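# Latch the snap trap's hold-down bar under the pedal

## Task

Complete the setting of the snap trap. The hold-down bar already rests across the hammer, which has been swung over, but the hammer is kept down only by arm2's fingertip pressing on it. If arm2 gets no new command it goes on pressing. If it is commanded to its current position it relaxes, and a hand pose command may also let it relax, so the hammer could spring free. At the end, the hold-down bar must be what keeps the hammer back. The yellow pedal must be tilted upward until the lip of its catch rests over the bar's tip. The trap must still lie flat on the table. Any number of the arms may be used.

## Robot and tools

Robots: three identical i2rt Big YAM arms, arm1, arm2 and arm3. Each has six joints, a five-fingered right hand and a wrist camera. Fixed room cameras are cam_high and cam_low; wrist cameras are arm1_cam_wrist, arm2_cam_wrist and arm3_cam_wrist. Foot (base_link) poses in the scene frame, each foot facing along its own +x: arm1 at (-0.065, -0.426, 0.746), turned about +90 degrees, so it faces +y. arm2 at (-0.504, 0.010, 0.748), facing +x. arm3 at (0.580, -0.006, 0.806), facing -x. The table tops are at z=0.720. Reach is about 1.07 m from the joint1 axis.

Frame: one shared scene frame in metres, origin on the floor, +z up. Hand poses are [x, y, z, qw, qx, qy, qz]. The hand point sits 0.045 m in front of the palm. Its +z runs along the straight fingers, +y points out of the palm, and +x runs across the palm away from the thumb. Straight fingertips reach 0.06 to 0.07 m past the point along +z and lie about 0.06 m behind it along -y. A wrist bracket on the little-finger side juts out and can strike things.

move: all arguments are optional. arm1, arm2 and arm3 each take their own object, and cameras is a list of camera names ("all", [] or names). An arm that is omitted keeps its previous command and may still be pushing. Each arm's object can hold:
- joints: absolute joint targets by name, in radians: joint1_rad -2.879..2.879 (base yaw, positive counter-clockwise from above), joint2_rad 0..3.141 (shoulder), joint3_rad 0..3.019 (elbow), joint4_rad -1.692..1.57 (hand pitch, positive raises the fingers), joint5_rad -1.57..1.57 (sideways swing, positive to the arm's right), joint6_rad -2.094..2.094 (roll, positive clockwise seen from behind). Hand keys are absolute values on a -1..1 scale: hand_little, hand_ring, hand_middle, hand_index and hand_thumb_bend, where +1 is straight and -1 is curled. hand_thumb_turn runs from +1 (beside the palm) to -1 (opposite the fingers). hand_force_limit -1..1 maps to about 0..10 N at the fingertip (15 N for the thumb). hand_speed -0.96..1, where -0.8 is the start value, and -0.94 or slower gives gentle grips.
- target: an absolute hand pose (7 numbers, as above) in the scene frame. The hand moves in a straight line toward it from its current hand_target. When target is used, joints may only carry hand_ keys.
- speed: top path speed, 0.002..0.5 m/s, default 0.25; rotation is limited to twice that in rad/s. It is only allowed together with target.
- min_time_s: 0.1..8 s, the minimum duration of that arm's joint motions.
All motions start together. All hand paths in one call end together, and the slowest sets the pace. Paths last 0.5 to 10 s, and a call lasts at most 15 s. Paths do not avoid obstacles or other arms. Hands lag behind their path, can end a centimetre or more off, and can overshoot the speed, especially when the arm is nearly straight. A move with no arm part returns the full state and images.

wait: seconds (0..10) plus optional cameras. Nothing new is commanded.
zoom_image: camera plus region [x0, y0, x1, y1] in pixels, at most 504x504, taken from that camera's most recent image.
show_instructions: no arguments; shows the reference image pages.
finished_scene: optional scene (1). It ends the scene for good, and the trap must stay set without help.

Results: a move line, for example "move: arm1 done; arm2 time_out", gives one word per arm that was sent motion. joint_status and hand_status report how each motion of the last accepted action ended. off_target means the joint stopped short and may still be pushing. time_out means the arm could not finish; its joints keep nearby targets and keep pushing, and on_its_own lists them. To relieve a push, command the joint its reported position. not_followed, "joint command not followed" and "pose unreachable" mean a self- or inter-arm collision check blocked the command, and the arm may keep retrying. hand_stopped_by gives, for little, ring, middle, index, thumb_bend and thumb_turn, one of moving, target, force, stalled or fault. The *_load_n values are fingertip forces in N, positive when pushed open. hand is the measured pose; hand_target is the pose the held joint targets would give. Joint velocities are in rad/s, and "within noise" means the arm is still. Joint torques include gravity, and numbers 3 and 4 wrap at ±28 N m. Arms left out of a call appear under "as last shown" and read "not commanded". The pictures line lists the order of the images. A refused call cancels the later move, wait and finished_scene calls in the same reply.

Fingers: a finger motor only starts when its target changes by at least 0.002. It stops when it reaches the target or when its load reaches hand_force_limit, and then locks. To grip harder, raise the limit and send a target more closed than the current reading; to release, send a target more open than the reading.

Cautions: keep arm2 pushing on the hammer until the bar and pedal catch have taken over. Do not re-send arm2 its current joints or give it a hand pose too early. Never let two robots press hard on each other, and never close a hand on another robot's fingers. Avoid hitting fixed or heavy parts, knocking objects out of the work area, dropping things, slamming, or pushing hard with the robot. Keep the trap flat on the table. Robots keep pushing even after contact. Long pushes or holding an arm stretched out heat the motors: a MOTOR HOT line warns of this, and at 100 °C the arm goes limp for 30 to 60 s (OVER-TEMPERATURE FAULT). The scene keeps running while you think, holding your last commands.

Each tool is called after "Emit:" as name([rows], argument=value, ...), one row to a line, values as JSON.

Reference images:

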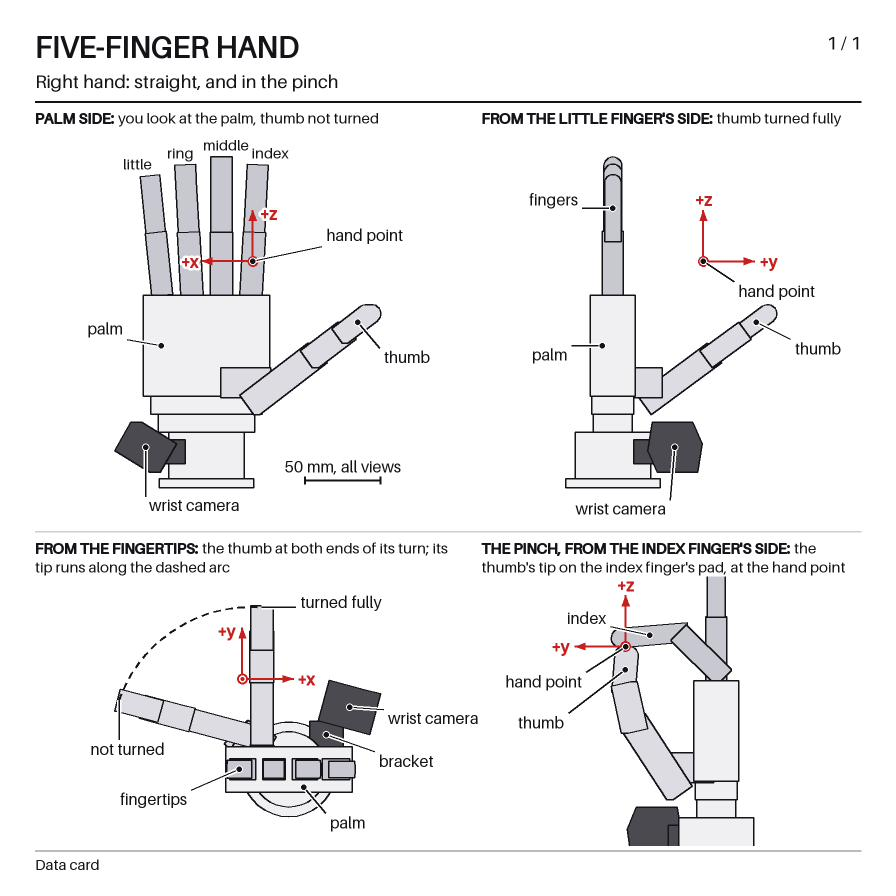

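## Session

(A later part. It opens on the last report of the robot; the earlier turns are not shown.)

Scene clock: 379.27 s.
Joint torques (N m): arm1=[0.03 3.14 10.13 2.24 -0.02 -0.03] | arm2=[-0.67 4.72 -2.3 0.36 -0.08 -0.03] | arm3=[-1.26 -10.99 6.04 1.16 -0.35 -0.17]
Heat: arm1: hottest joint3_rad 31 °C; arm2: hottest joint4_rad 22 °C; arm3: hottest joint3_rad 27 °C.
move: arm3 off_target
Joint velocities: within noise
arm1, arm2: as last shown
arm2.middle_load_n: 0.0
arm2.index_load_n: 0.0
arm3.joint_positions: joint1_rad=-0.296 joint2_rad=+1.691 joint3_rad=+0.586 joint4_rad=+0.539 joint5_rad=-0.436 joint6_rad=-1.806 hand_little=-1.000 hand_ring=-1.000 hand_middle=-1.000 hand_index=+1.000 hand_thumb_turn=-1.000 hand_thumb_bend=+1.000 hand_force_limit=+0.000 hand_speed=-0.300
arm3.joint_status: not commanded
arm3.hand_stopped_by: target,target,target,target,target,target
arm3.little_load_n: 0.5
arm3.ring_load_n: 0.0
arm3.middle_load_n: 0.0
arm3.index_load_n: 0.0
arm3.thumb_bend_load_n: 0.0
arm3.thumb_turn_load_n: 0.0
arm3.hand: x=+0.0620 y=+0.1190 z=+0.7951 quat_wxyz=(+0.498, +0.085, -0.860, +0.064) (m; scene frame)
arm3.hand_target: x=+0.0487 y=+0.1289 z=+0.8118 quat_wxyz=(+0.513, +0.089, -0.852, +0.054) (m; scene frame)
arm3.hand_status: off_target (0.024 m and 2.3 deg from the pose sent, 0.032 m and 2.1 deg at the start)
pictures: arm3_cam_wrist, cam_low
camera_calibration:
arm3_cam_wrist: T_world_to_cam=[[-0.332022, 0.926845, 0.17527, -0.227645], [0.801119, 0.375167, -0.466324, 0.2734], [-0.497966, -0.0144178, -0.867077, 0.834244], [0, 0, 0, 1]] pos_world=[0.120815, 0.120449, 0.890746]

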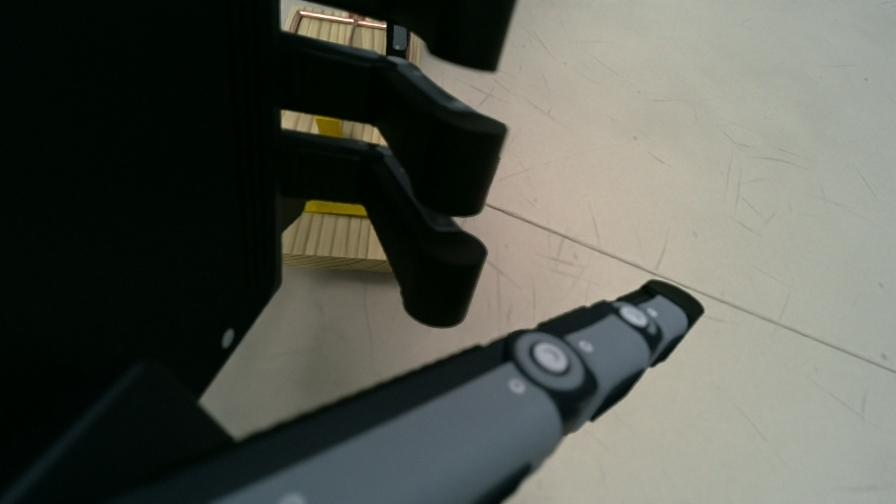

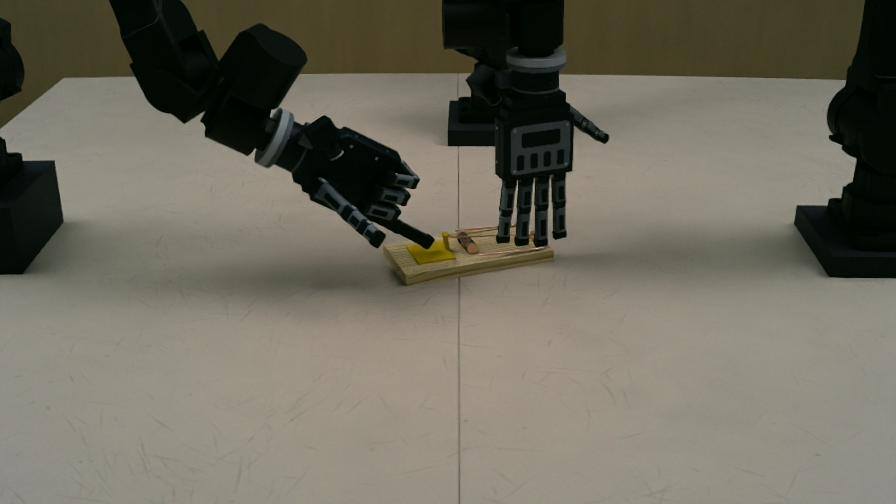

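Emit:
move(arm3={"target": [0.035, 0.117, 0.811, 0.5126, 0.0896, -0.8522, 0.0539], "speed": 0.03}, cameras=["arm3_cam_wrist", "cam_low"])

Emit:
zoom_image(camera="cam_low", region=[400, 200, 500, 270])

Emit:
zoom_image(camera="arm3_cam_wrist", region=[270, 90, 410, 210])

Scene clock: 388.30 s.
Joint torques (N m): arm1=[0.09 3.02 10.11 2.19 -0.02 -0.04] | arm2=[-0.67 4.66 -2.3 0.36 -0.08 -0.04] | arm3=[0.32 -9.47 6.38 1.32 -0.08 0.07]
Heat: arm1: hottest joint3_rad 31 °C; arm2: hottest joint4_rad 22 °C; arm3: hottest joint3_rad 27 °C.
move: arm3 off_target
Joint velocities: within noise
arm1: as last shown
arm2.joint_positions: joint1_rad=+0.102 joint2_rad=+1.552 joint3_rad=+1.037 joint4_rad=-1.095 joint5_rad=-0.005 joint6_rad=-1.870 hand_little=+1.000 hand_ring=+1.000 hand_middle=+1.000 hand_index=+1.000 hand_thumb_turn=+1.000 hand_thumb_bend=+1.000 hand_force_limit=+0.000 hand_speed=-0.800
arm2.joint_status: not commanded
arm2.hand_stopped_by: target,target,target,target,target,target
arm2.little_load_n: 0.0
arm2.ring_load_n: 0.0
arm2.middle_load_n: 0.0
arm2.index_load_n: 0.0
arm2.thumb_bend_load_n: 0.0
arm2.thumb_turn_load_n: 0.0
arm2.hand: x=-0.1068 y=-0.0252 z=+0.8007 quat_wxyz=(-0.007, +0.982, +0.188, -0.021) (m; scene frame)
arm2.hand_target: x=-0.1882 y=-0.0314 z=+0.7086 quat_wxyz=(-0.024, +0.968, +0.184, -0.170) (m; scene frame)
arm2.hand_status: not commanded
arm3.joint_positions: joint1_rad=-0.278 joint2_rad=+1.691 joint3_rad=+0.609 joint4_rad=+0.539 joint5_rad=-0.408 joint6_rad=-1.806 hand_little=-1.000 hand_ring=-1.000 hand_middle=-1.000 hand_index=+1.000 hand_thumb_turn=-1.000 hand_thumb_bend=+1.000 hand_force_limit=+0.000 hand_speed=-0.300
arm3.joint_status: not commanded
arm3.hand_stopped_by: target,target,target,target,target,target
arm3.little_load_n: 0.0
arm3.ring_load_n: 0.0
arm3.middle_load_n: 0.0
arm3.index_load_n: 0.0
arm3.thumb_bend_load_n: 0.0
arm3.thumb_turn_load_n: 0.0
arm3.hand: x=+0.0494 y=+0.1185 z=+0.8042 quat_wxyz=(+0.506, +0.089, -0.856, +0.053) (m; scene frame)
arm3.hand_target: x=+0.0355 y=+0.1169 z=+0.8113 quat_wxyz=(+0.513, +0.090, -0.852, +0.054) (m; scene frame)
arm3.hand_status: off_target (0.016 m and 0.9 deg from the pose sent, 0.031 m and 2.3 deg at the start)
pictures: arm3_cam_wrist, cam_low
camera_calibration:
arm3_cam_wrist: T_world_to_cam=[[-0.323311, 0.924855, 0.200281, -0.253245], [0.794329, 0.380273, -0.473745, 0.293657], [-0.514307, 0.0059219, -0.857586, 0.826665], [0, 0, 0, 1]] pos_world=[0.110023, 0.11765, 0.898774]

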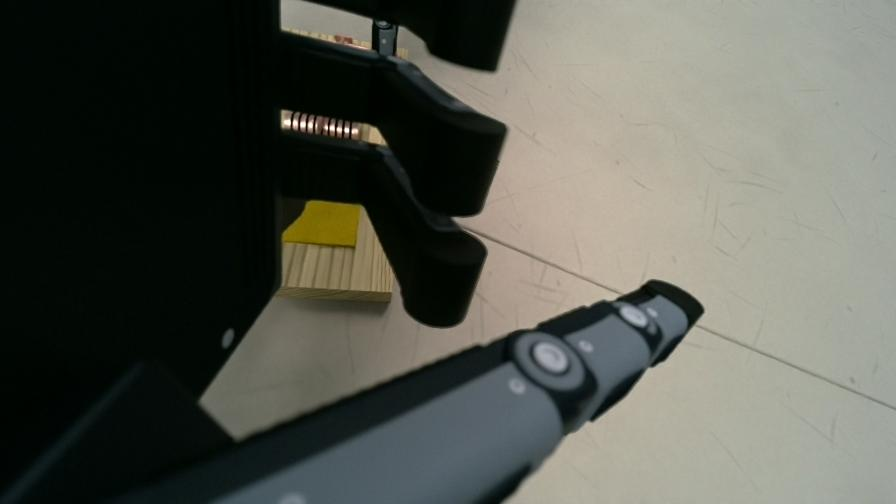

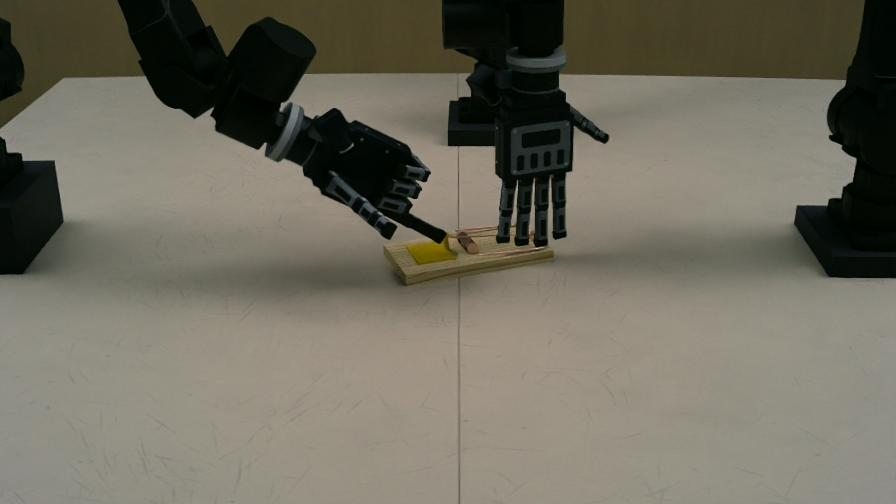

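Scaled by 5.040 from the camera's 896x504 image, which has a finer 1280x720 frame.

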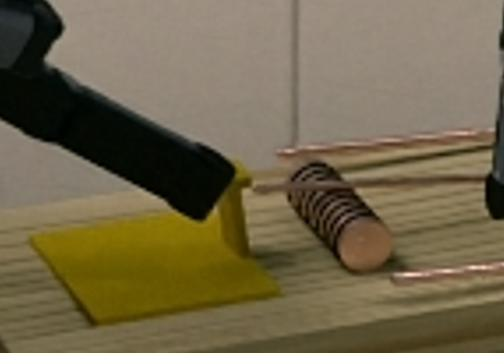

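Scaled by 3.600 from the camera's 896x504 image, which has a finer 1280x720 frame.

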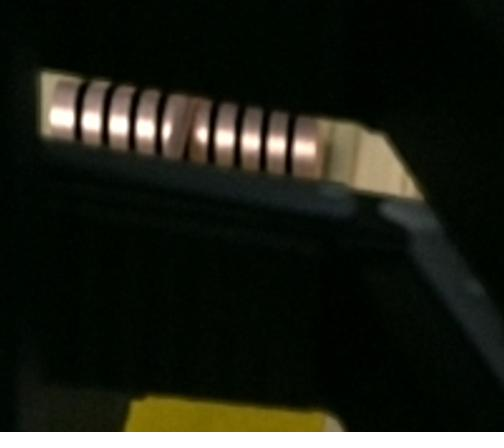

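Emit:
move(arm3={"target": [0.08, 0.135, 0.811, 0.5126, 0.0896, -0.8522, 0.0539], "speed": 0.08}, cameras=[])

Emit:
move(arm3={"target": [0.052, 0.1195, 0.805, 0.5126, 0.0896, -0.8522, 0.0539], "speed": 0.05}, cameras=["arm3_cam_wrist", "cam_low"])

Emit:
zoom_image(camera="cam_low", region=[400, 200, 500, 270])

Emit:
zoom_image(camera="arm3_cam_wrist", region=[270, 90, 410, 210])

Scene clock: 408.70 s.
Joint torques (N m): arm1=[0.15 2.96 10.15 2.22 -0.02 -0.04] | arm2=[-0.67 4.72 -2.3 0.35 -0.07 -0.04] | arm3=[-1.08 -9.93 3.64 1.88 -0.37 -0.16]
Heat: arm1: hottest joint3_rad 31 °C; arm2: hottest joint4_rad 22 °C; arm3: hottest joint3_rad 27 °C.
move: arm3 done
Joint velocities: within noise
arm1, arm2: as last shown
arm3.joint_positions: joint1_rad=-0.341 joint2_rad=+1.643 joint3_rad=+0.540 joint4_rad=+0.539 joint5_rad=-0.472 joint6_rad=-1.830 hand_little=-1.000 hand_ring=-1.000 hand_middle=-1.000 hand_index=+1.000 hand_thumb_turn=-1.000 hand_thumb_bend=+1.000 hand_force_limit=+0.000 hand_speed=-0.300
arm3.joint_status: not commanded
arm3.hand_stopped_by: target,target,target,target,target,target
arm3.little_load_n: 0.0
arm3.ring_load_n: 0.0
arm3.middle_load_n: 0.0
arm3.index_load_n: 0.0
arm3.thumb_bend_load_n: 0.0
arm3.thumb_turn_load_n: 0.0
arm3.hand: x=+0.0812 y=+0.1302 z=+0.8033 quat_wxyz=(+0.504, +0.085, -0.857, +0.062) (m; scene frame)
arm3.hand_target: x=+0.0799 y=+0.1350 z=+0.8110 quat_wxyz=(+0.513, +0.090, -0.852, +0.054) (m; scene frame)
arm3.hand_status: done (0.009 m and 1.5 deg from the pose sent, 0.035 m and 0.9 deg at the start)
pictures: none
No camera images: "cameras" was empty.

Scene clock: 409.87 s.
Joint torques (N m): arm1=[0.03 3.02 10.13 2.19 -0.02 -0.03] | arm2=[-0.67 4.66 -2.3 0.35 -0.08 -0.04] | arm3=[0.26 -8.64 5.93 2.07 -0.12 0.12]
Heat: arm1: hottest joint3_rad 31 °C; arm2: hottest joint4_rad 22 °C; arm3: hottest joint3_rad 27 °C.
move: arm3 off_target
Joint velocities: within noise
arm1, arm2: as last shown
arm3.joint_positions: joint1_rad=-0.296 joint2_rad=+1.680 joint3_rad=+0.566 joint4_rad=+0.552 joint5_rad=-0.424 joint6_rad=-1.818 hand_little=-1.000 hand_ring=-1.000 hand_middle=-1.000 hand_index=+1.000 hand_thumb_turn=-1.000 hand_thumb_bend=+1.000 hand_force_limit=+0.000 hand_speed=-0.300
arm3.joint_status: not commanded
arm3.hand_stopped_by: target,target,target,target,target,target
arm3.little_load_n: 0.0
arm3.ring_load_n: 0.0
arm3.middle_load_n: 0.0
arm3.index_load_n: 0.0
arm3.thumb_bend_load_n: 0.0
arm3.thumb_turn_load_n: 0.0
arm3.hand: x=+0.0683 y=+0.1199 z=+0.7964 quat_wxyz=(+0.500, +0.088, -0.860, +0.055) (m; scene frame)
arm3.hand_target: x=+0.0526 y=+0.1192 z=+0.8053 quat_wxyz=(+0.513, +0.090, -0.852, +0.054) (m; scene frame)
arm3.hand_status: off_target (0.018 m and 1.7 deg from the pose sent, 0.031 m and 1.5 deg at the start)
pictures: arm3_cam_wrist, cam_low
camera_calibration:
arm3_cam_wrist: T_world_to_cam=[[-0.327452, 0.924979, 0.192842, -0.240704], [0.800513, 0.380008, -0.463435, 0.265807], [-0.50195, 0.00261979, -0.864893, 0.834991], [0, 0, 0, 1]] pos_world=[0.127523, 0.11945, 0.89178]

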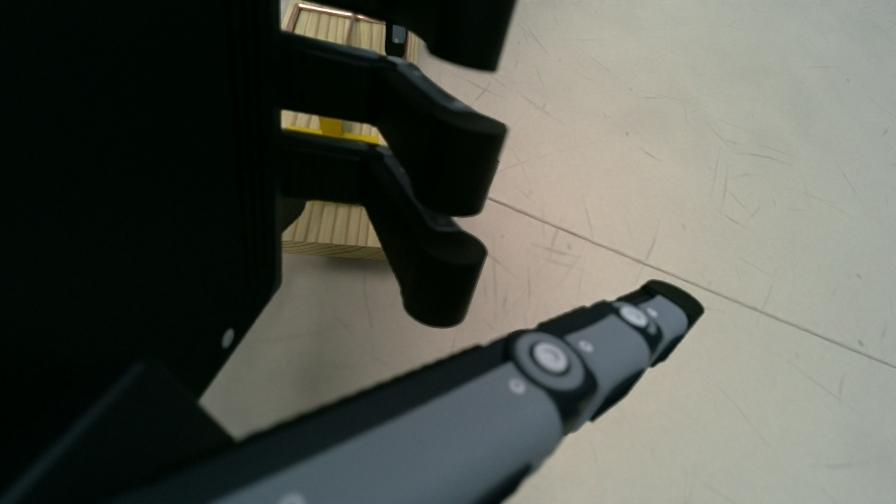

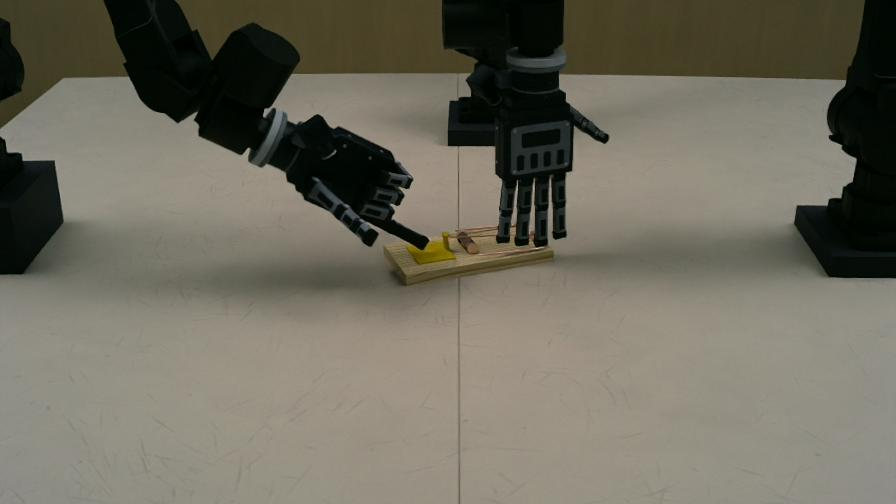

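Scaled by 5.040 from the camera's 896x504 image, which has a finer 1280x720 frame.

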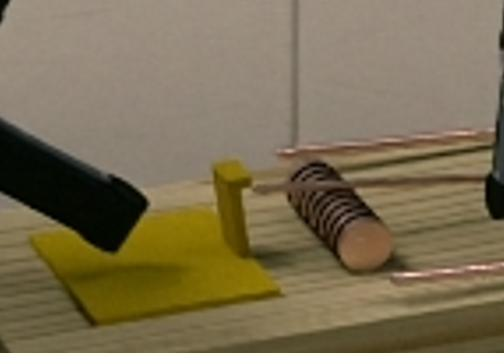

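Scaled by 3.600 from the camera's 896x504 image, which has a finer 1280x720 frame.

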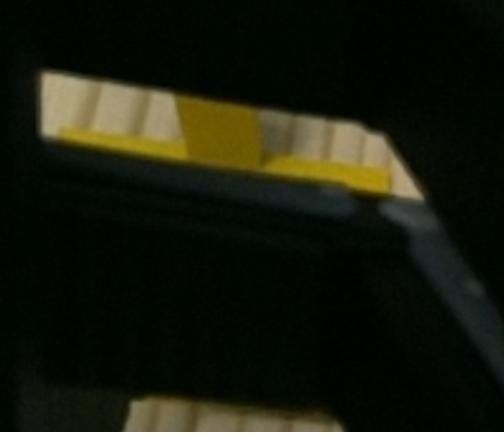

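Emit:
move(arm3={"target": [0.037, 0.115, 0.803, 0.5126, 0.0896, -0.8522, 0.0539], "speed": 0.03}, cameras=["arm3_cam_wrist", "cam_low"])

Emit:
zoom_image(camera="cam_low", region=[400, 200, 500, 270])

Emit:
zoom_image(camera="arm3_cam_wrist", region=[270, 90, 410, 210])

Scene clock: 429.40 s.
Joint torques (N m): arm1=[0.15 2.96 10.15 2.21 -0.02 -0.04] | arm2=[-0.67 4.72 -2.29 0.35 -0.08 -0.04] | arm3=[0.38 -9.35 6.09 1.96 -0.09 0.08]
Heat: arm1: hottest joint3_rad 31 °C; arm2: hottest joint4_rad 22 °C; arm3: hottest joint3_rad 28 °C.
move: arm3 off_target
Joint velocities: within noise
arm1.joint_positions: joint1_rad=-0.871 joint2_rad=+0.613 joint3_rad=+1.425 joint4_rad=-1.507 joint5_rad=-0.165 joint6_rad=-1.423 hand_little=+1.000 hand_ring=+1.000 hand_middle=+1.000 hand_index=+1.000 hand_thumb_turn=+1.000 hand_thumb_bend=+1.000 hand_force_limit=+0.000 hand_speed=-0.800
arm1.joint_status: not commanded
arm1.hand_stopped_by: target,target,target,target,target,target
arm1.little_load_n: 0.0
arm1.ring_load_n: 0.0
arm1.middle_load_n: 0.0
arm1.index_load_n: 0.0
arm1.thumb_bend_load_n: 0.0
arm1.thumb_turn_load_n: 0.0
arm1.hand: x=+0.1032 y=-0.3155 z=+1.2210 quat_wxyz=(-0.237, +0.861, +0.274, +0.357) (m; scene frame)
arm1.hand_target: x=+0.1029 y=-0.3156 z=+1.2320 quat_wxyz=(-0.241, +0.855, +0.274, +0.368) (m; scene frame)
arm1.hand_status: not commanded
arm2: as last shown
arm3.joint_positions: joint1_rad=-0.276 joint2_rad=+1.708 joint3_rad=+0.601 joint4_rad=+0.552 joint5_rad=-0.405 joint6_rad=-1.806 hand_little=-1.000 hand_ring=-1.000 hand_middle=-1.000 hand_index=+1.000 hand_thumb_turn=-1.000 hand_thumb_bend=+1.000 hand_force_limit=+0.000 hand_speed=-0.300
arm3.joint_status: not commanded
arm3.hand_stopped_by: target,target,target,target,target,target
arm3.little_load_n: 0.0
arm3.ring_load_n: 0.0
arm3.middle_load_n: 0.0
arm3.index_load_n: 0.0
arm3.thumb_bend_load_n: 0.0
arm3.thumb_turn_load_n: 0.5
arm3.hand: x=+0.0535 y=+0.1166 z=+0.7949 quat_wxyz=(+0.500, +0.088, -0.860, +0.054) (m; scene frame)
arm3.hand_target: x=+0.0376 y=+0.1148 z=+0.8034 quat_wxyz=(+0.513, +0.090, -0.852, +0.054) (m; scene frame)
arm3.hand_status: off_target (0.018 m and 1.6 deg from the pose sent, 0.032 m and 1.7 deg at the start)
pictures: arm3_cam_wrist, cam_low
camera_calibration:
arm3_cam_wrist: T_world_to_cam=[[-0.325821, 0.925191, 0.194584, -0.243696], [0.800233, 0.379477, -0.464354, 0.278993], [-0.503456, 0.00441588, -0.864009, 0.825466], [0, 0, 0, 1]] pos_world=[0.112925, 0.115949, 0.890181]

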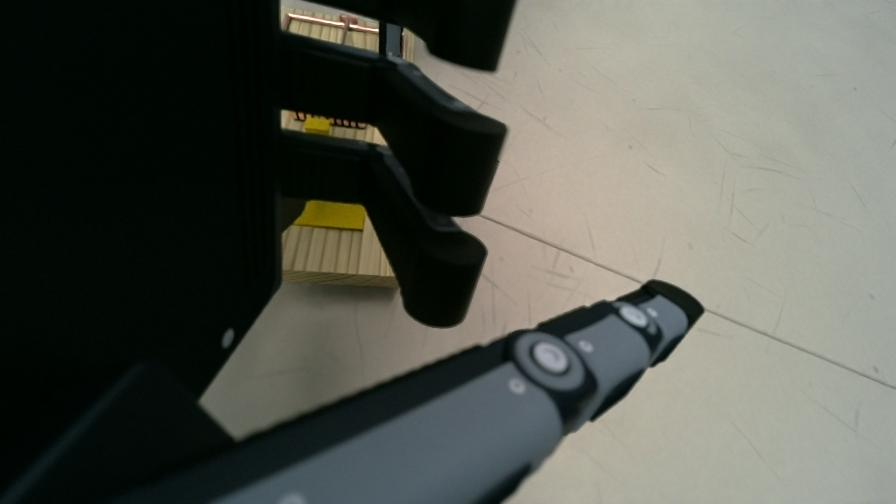

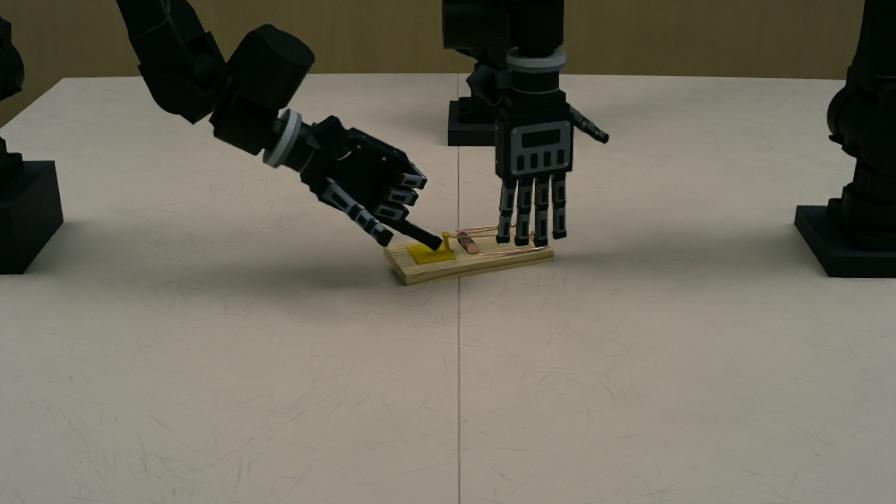

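Scaled by 5.040 from the camera's 896x504 image, which has a finer 1280x720 frame.

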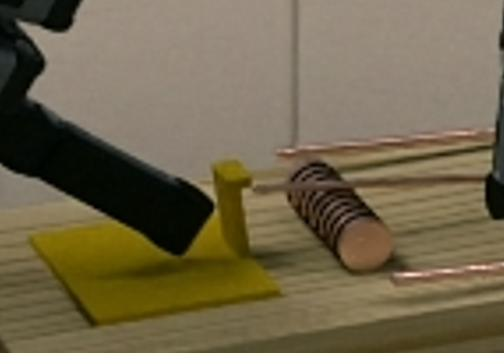

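Scaled by 3.600 from the camera's 896x504 image, which has a finer 1280x720 frame.

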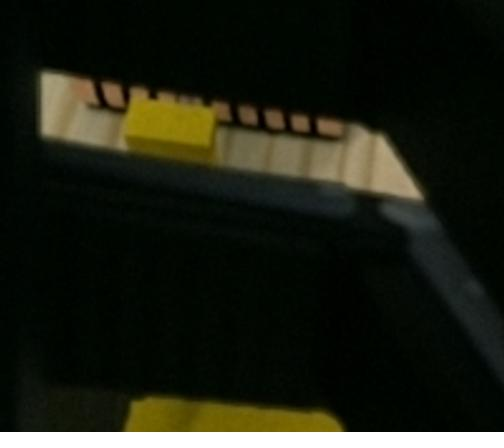

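Emit:
move(arm3={"target": [0.030, 0.1115, 0.803, 0.5126, 0.0896, -0.8522, 0.0539], "speed": 0.02}, cameras=["arm3_cam_wrist", "cam_low"])

Emit:
zoom_image(camera="cam_low", region=[400, 200, 500, 270])

Emit:
zoom_image(camera="arm3_cam_wrist", region=[270, 90, 410, 210])

Scene clock: 440.10 s.
Joint torques (N m): arm1=[0.03 3.02 10.11 2.19 -0.03 -0.03] | arm2=[-0.67 4.72 -2.3 0.35 -0.08 -0.03] | arm3=[0.56 -9.35 6.17 1.88 -0.08 0.09]
Heat: arm1: hottest joint3_rad 31 °C; arm2: hottest joint4_rad 22 °C; arm3: hottest joint3_rad 28 °C.
move: arm3 off_target
Joint velocities: within noise
arm1, arm2: as last shown
arm3.joint_positions: joint1_rad=-0.263 joint2_rad=+1.717 joint3_rad=+0.617 joint4_rad=+0.552 joint5_rad=-0.394 joint6_rad=-1.799 hand_little=-1.000 hand_ring=-1.000 hand_middle=-1.000 hand_index=+1.000 hand_thumb_turn=-1.000 hand_thumb_bend=+1.000 hand_force_limit=+0.000 hand_speed=-0.300
arm3.joint_status: not commanded
arm3.hand_stopped_by: target,target,target,target,target,target
arm3.little_load_n: 0.0
arm3.ring_load_n: 0.0
arm3.middle_load_n: 0.0
arm3.index_load_n: 0.0
arm3.thumb_bend_load_n: 0.0
arm3.thumb_turn_load_n: 0.5
arm3.hand: x=+0.0463 y=+0.1137 z=+0.7958 quat_wxyz=(+0.502, +0.088, -0.859, +0.053) (m; scene frame)
arm3.hand_target: x=+0.0306 y=+0.1112 z=+0.8034 quat_wxyz=(+0.513, +0.090, -0.852, +0.054) (m; scene frame)
arm3.hand_status: off_target (0.018 m and 1.5 deg from the pose sent, 0.025 m and 1.7 deg at the start)
pictures: arm3_cam_wrist, cam_low
camera_calibration:
arm3_cam_wrist: T_world_to_cam=[[-0.324556, 0.925149, 0.196884, -0.24539], [0.798842, 0.37956, -0.466675, 0.288221], [-0.506473, 0.00581658, -0.862236, 0.821193], [0, 0, 0, 1]] pos_world=[0.106026, 0.112849, 0.890881]

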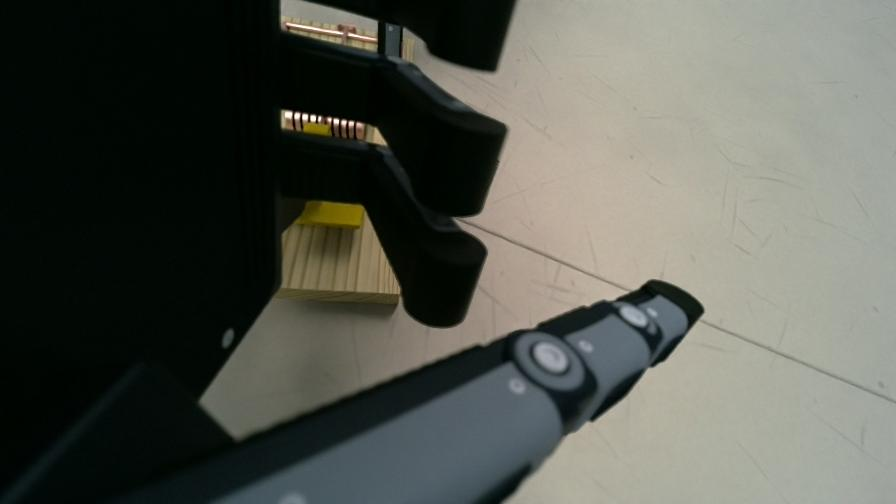

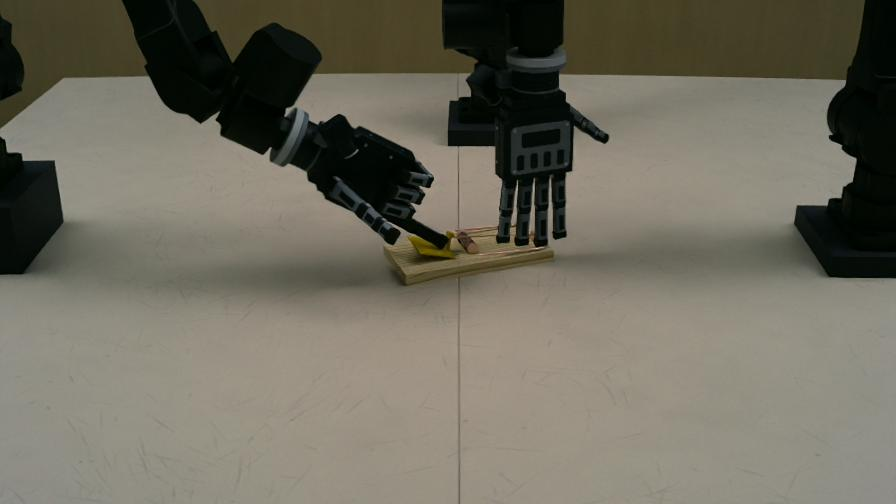

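Scaled by 5.040 from the camera's 896x504 image, which has a finer 1280x720 frame.

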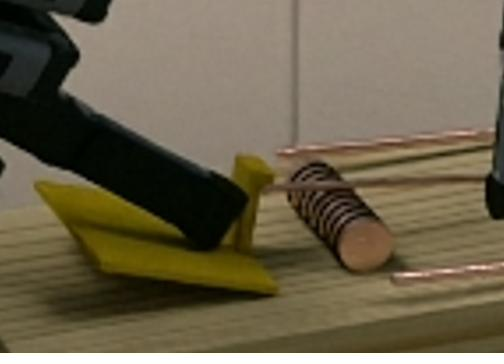

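Scaled by 3.600 from the camera's 896x504 image, which has a finer 1280x720 frame.

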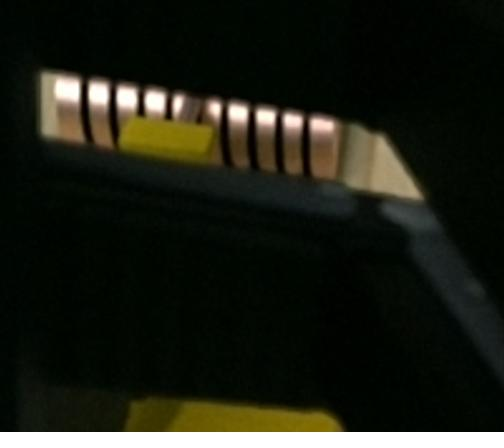

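Emit:
zoom_image(camera="cam_low", region=[440, 222, 470, 252])

Emit:
zoom_image(camera="arm3_cam_wrist", region=[290, 105, 350, 145])

Scaled by 16.800 from the camera's 896x504 image, which has a finer 1280x720 frame.

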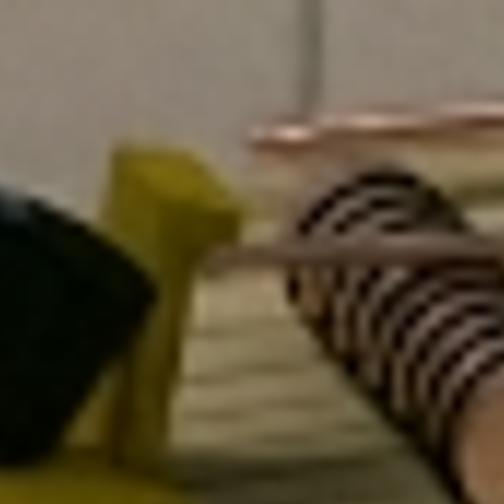

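Scaled by 8.400 from the camera's 896x504 image, which has a finer 1280x720 frame.

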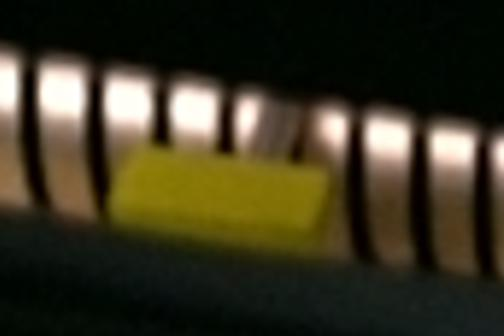

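Emit:
move(arm2={"joints": {"joint3_rad": 0.95}, "min_time_s": 2}, cameras=["cam_low", "arm2_cam_wrist"])

Emit:
zoom_image(camera="cam_low", region=[430, 200, 570, 270])

Scene clock: 469.17 s.
Joint torques (N m): arm1=[0.03 3.02 10.11 2.22 -0.02 -0.04] | arm2=[-0.67 3.96 -0.61 0.81 -0.08 -0.04] | arm3=[0.5 -9.58 6.17 1.81 -0.1 0.07]
Heat: arm1: hottest joint3_rad 32 °C; arm2: hottest joint4_rad 22 °C; arm3: hottest joint3_rad 29 °C.
move: arm2 time_out
Joint velocities: within noise
arm1, arm3: as last shown
arm2.joint_positions: joint1_rad=+0.102 joint2_rad=+1.560 joint3_rad=+1.049 joint4_rad=-1.106 joint5_rad=-0.005 joint6_rad=-1.870 hand_little=+1.000 hand_ring=+1.000 hand_middle=+1.000 hand_index=+1.000 hand_thumb_turn=+1.000 hand_thumb_bend=+1.000 hand_force_limit=+0.000 hand_speed=-0.800
arm2.joint_status: joint3_rad time_out (moved +0.012 of -0.087)
arm2.hand_stopped_by: target,target,target,target,target,target
arm2.little_load_n: 0.0
arm2.ring_load_n: 0.0
arm2.middle_load_n: 0.0
arm2.index_load_n: 0.0
arm2.thumb_bend_load_n: 0.0
arm2.thumb_turn_load_n: 0.0
arm2.on_its_own: joint2_rad reads +1.560 and still pushes toward +1.743 since a time_out; joint3_rad reads +1.049 and still pushes toward +0.950 since a time_out
arm2.hand: x=-0.1047 y=-0.0251 z=+0.8019 quat_wxyz=(-0.007, +0.982, +0.188, -0.024) (m; scene frame)
arm2.hand_target: x=-0.1709 y=-0.0301 z=+0.7140 quat_wxyz=(-0.022, +0.970, +0.185, -0.154) (m; scene frame)
arm2.hand_status: not commanded
pictures: arm2_cam_wrist, cam_low
camera_calibration:
arm2_cam_wrist: T_world_to_cam=[[0.616954, -0.786952, 0.0085795, 0.0341039], [-0.658685, -0.510368, 0.552863, -0.524897], [-0.430698, -0.346742, -0.833228, 0.73252], [0, 0, 0, 1]] pos_world=[-0.0512876, 0.012943, 0.90026]

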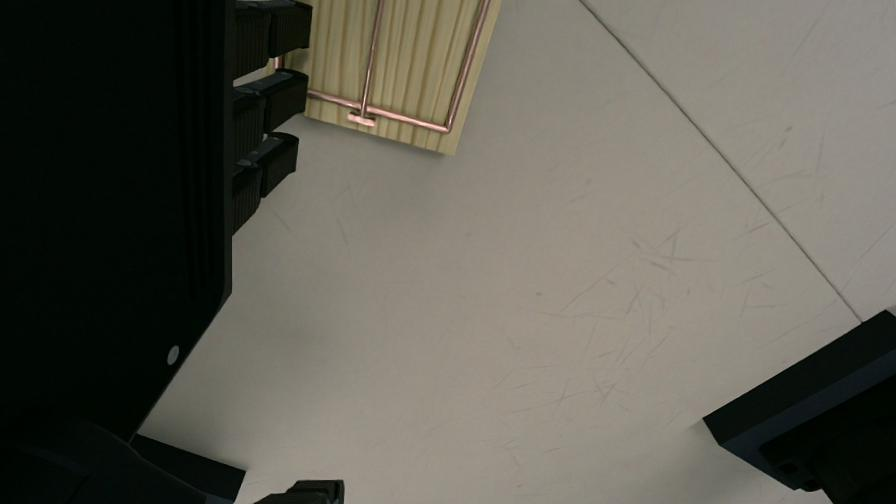

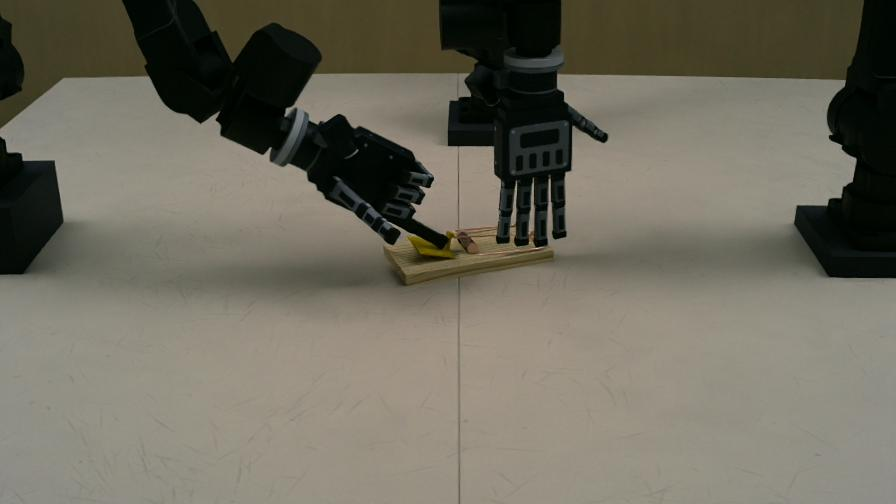

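Scaled by 3.600 from the camera's 896x504 image, which has a finer 1280x720 frame.

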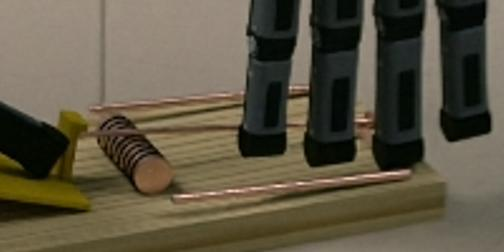

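Emit:
move(arm2={"joints": {"joint2_rad": 1.65, "joint3_rad": 1.01}, "min_time_s": 2}, cameras=["cam_low", "arm2_cam_wrist"])

Emit:
zoom_image(camera="cam_low", region=[430, 200, 570, 270])

Scene clock: 476.77 s.
Joint torques (N m): arm1=[0.03 3.02 10.13 2.21 -0.03 -0.03] | arm2=[-0.67 -3.02 3.28 1.07 -0.08 -0.04] | arm3=[0.62 -9.7 6.15 1.84 -0.1 0.09]
Heat: arm1: hottest joint3_rad 32 °C; arm2: hottest joint4_rad 22 °C; arm3: hottest joint3_rad 29 °C.
move: arm2 done
Joint velocities: within noise
arm1, arm3: as last shown
arm2.joint_positions: joint1_rad=+0.102 joint2_rad=+1.554 joint3_rad=+1.062 joint4_rad=-1.111 joint5_rad=-0.005 joint6_rad=-1.870 hand_little=+1.000 hand_ring=+1.000 hand_middle=+1.000 hand_index=+1.000 hand_thumb_turn=+1.000 hand_thumb_bend=+1.000 hand_force_limit=+0.000 hand_speed=-0.800
arm2.joint_status: all done
arm2.hand_stopped_by: target,target,target,target,target,target
arm2.little_load_n: 0.0
arm2.ring_load_n: 0.0
arm2.middle_load_n: 0.0
arm2.index_load_n: 0.0
arm2.thumb_bend_load_n: 0.0
arm2.thumb_turn_load_n: 0.0
arm2.hand: x=-0.0998 y=-0.0247 z=+0.8084 quat_wxyz=(-0.006, +0.982, +0.188, -0.017) (m; scene frame)
arm2.hand_target: x=-0.1270 y=-0.0268 z=+0.7575 quat_wxyz=(-0.014, +0.979, +0.187, -0.078) (m; scene frame)
arm2.hand_status: not commanded
arm3.thumb_turn_load_n: 0.0
pictures: arm2_cam_wrist, cam_low
camera_calibration:
arm2_cam_wrist: T_world_to_cam=[[0.616759, -0.786986, 0.0161799, 0.0250484], [-0.666213, -0.510942, 0.54323, -0.518053], [-0.419247, -0.345821, -0.839428, 0.746395], [0, 0, 0, 1]] pos_world=[-0.0476582, 0.0131374, 0.907562]

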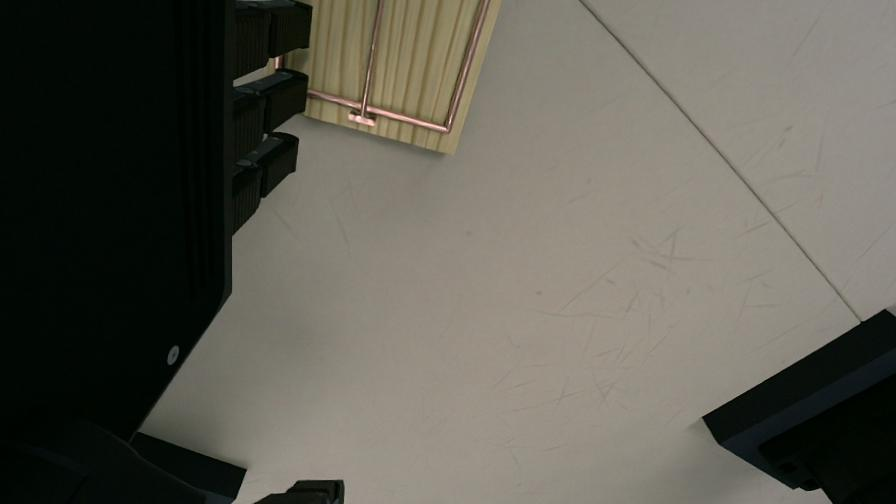

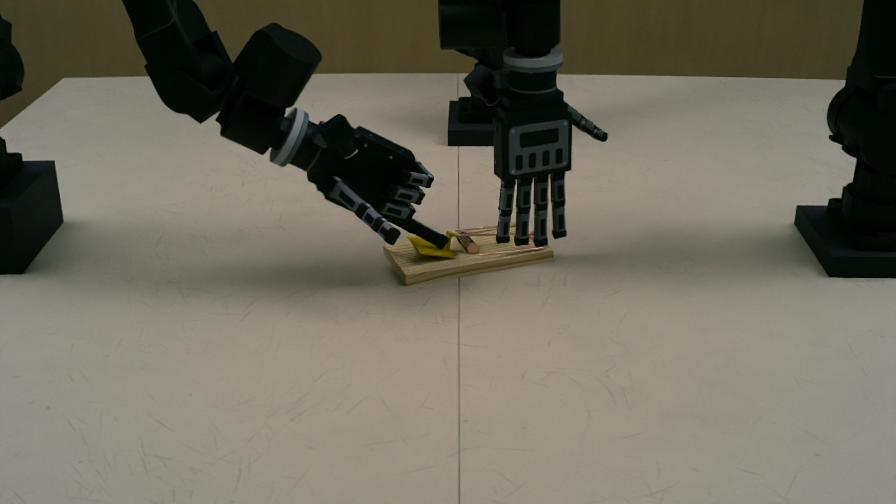

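Scaled by 3.600 from the camera's 896x504 image, which has a finer 1280x720 frame.

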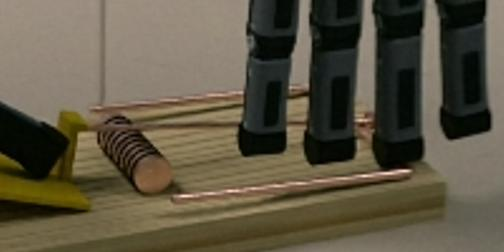

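Emit:
zoom_image(camera="cam_low", region=[440, 222, 470, 252])

Emit:
zoom_image(camera="cam_low", region=[500, 210, 570, 260])

Scaled by 16.800 from the camera's 896x504 image, which has a finer 1280x720 frame.

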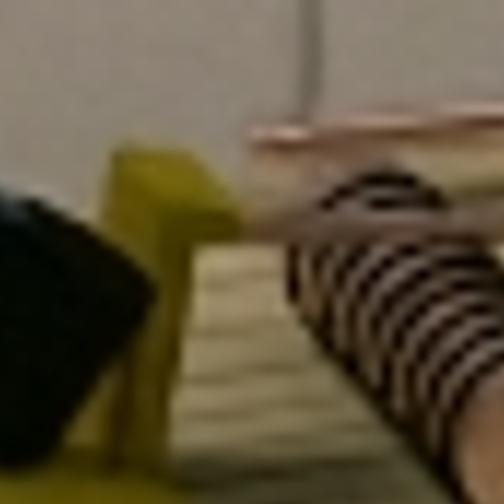

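Scaled by 7.200 from the camera's 896x504 image, which has a finer 1280x720 frame.

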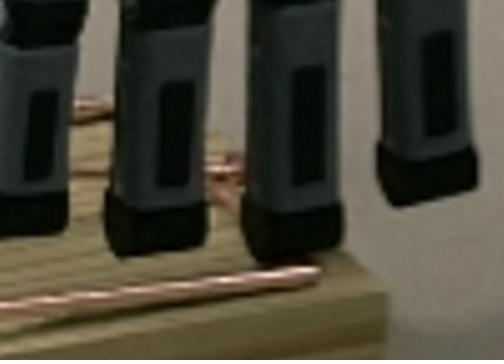

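Emit:
move(arm2={"joints": {"joint2_rad": 1.6, "joint3_rad": 1.06}, "min_time_s": 2}, cameras=["cam_low", "cam_high", "arm3_cam_wrist"])

Emit:
zoom_image(camera="cam_low", region=[430, 200, 570, 270])

Emit:
zoom_image(camera="arm3_cam_wrist", region=[290, 105, 350, 145])

Emit:
zoom_image(camera="cam_low", region=[440, 222, 470, 252])

Scene clock: 491.50 s.
Joint torques (N m): arm1=[0.03 3.02 10.1 2.21 -0.03 -0.03] | arm2=[-0.67 -6.71 7.09 1.09 -0.08 -0.04] | arm3=[0.67 -9.29 6.19 1.87 -0.11 0.08]
Heat: arm1: hottest joint3_rad 32 °C; arm2: hottest joint4_rad 22 °C; arm3: hottest joint3_rad 29 °C.
move: arm2 done
Joint velocities: within noise
arm1, arm3: as last shown
arm2.joint_positions: joint1_rad=+0.102 joint2_rad=+1.550 joint3_rad=+1.066 joint4_rad=-1.111 joint5_rad=-0.005 joint6_rad=-1.870 hand_little=+1.000 hand_ring=+1.000 hand_middle=+1.000 hand_index=+1.000 hand_thumb_turn=+1.000 hand_thumb_bend=+1.000 hand_force_limit=+0.000 hand_speed=-0.800
arm2.joint_status: all done
arm2.hand_stopped_by: target,target,target,target,target,target
arm2.little_load_n: 0.0
arm2.ring_load_n: 0.0
arm2.middle_load_n: 0.0
arm2.index_load_n: 0.0
arm2.thumb_bend_load_n: 0.0
arm2.thumb_turn_load_n: 0.0
arm2.hand: x=-0.0978 y=-0.0245 z=+0.8112 quat_wxyz=(-0.006, +0.982, +0.188, -0.013) (m; scene frame)
arm2.hand_target: x=-0.0980 y=-0.0246 z=+0.7895 quat_wxyz=(-0.008, +0.982, +0.187, -0.029) (m; scene frame)
arm2.hand_status: not commanded
arm3.joint_positions: joint1_rad=-0.263 joint2_rad=+1.718 joint3_rad=+0.617 joint4_rad=+0.552 joint5_rad=-0.394 joint6_rad=-1.799 hand_little=-1.000 hand_ring=-1.000 hand_middle=-1.000 hand_index=+1.000 hand_thumb_turn=-1.000 hand_thumb_bend=+1.000 hand_force_limit=+0.000 hand_speed=-0.300
arm3.hand: x=+0.0463 y=+0.1137 z=+0.7956 quat_wxyz=(+0.502, +0.088, -0.859, +0.053) (m; scene frame)
arm3.hand_target: x=+0.0306 y=+0.1111 z=+0.8032 quat_wxyz=(+0.513, +0.090, -0.852, +0.054) (m; scene frame)
pictures: arm3_cam_wrist, cam_high, cam_low
camera_calibration:
arm3_cam_wrist: T_world_to_cam=[[-0.324695, 0.925139, 0.196699, -0.245171], [0.798982, 0.379585, -0.466415, 0.287878], [-0.506163, 0.00571675, -0.862419, 0.821162], [0, 0, 0, 1]] pos_world=[0.106026, 0.112849, 0.890681]

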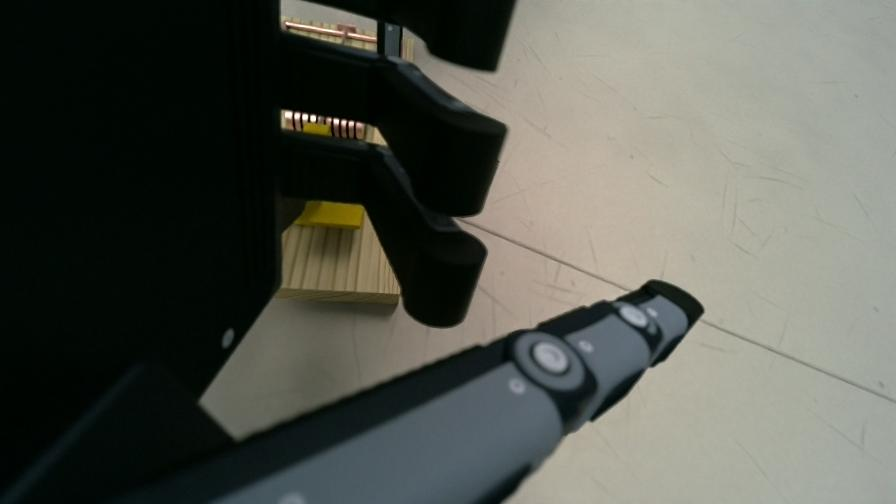

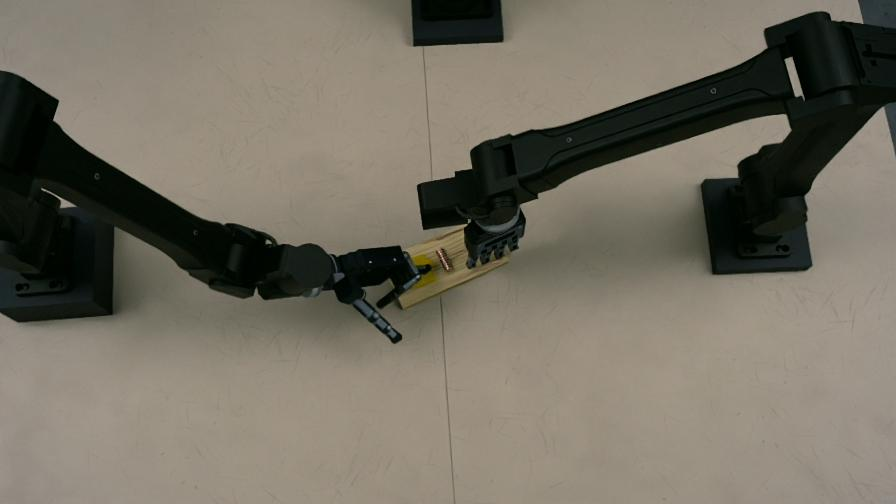

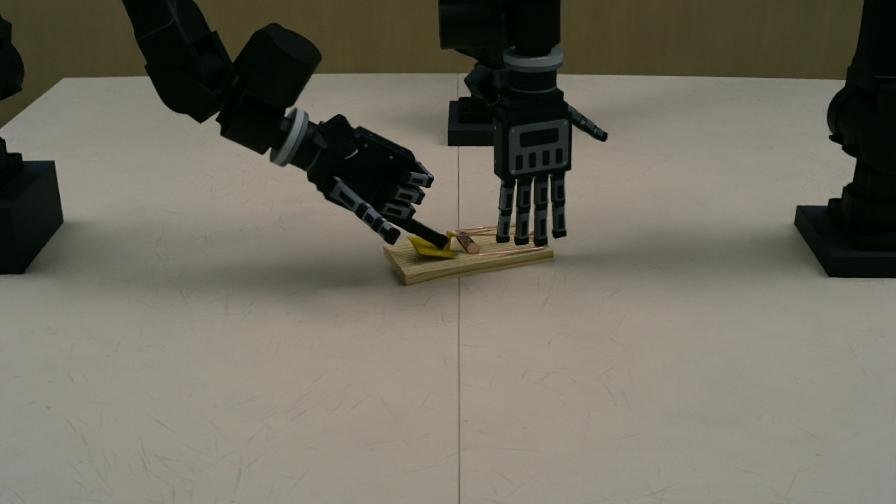

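Scaled by 3.600 from the camera's 896x504 image, which has a finer 1280x720 frame.

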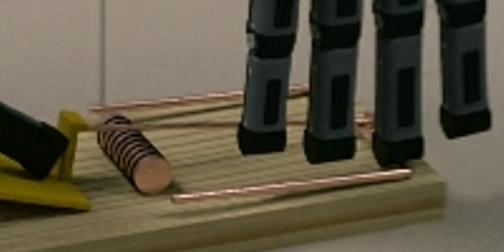

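Scaled by 8.400 from the camera's 896x504 image, which has a finer 1280x720 frame.

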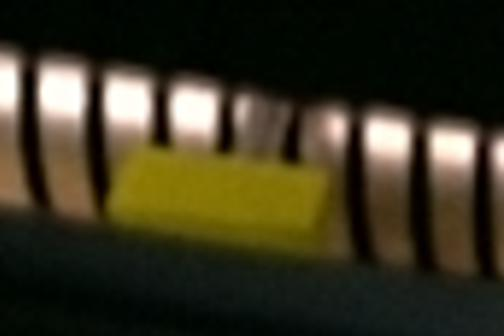

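Scaled by 16.800 from the camera's 896x504 image, which has a finer 1280x720 frame.

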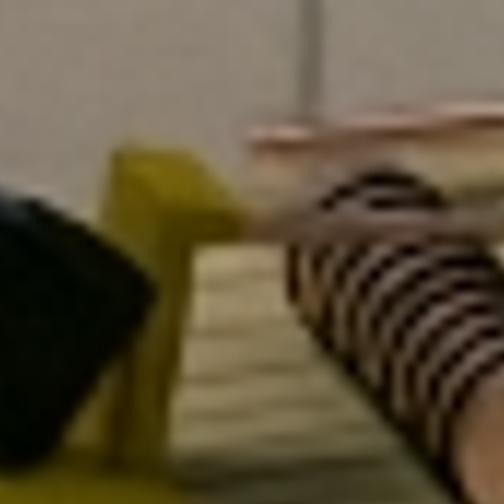

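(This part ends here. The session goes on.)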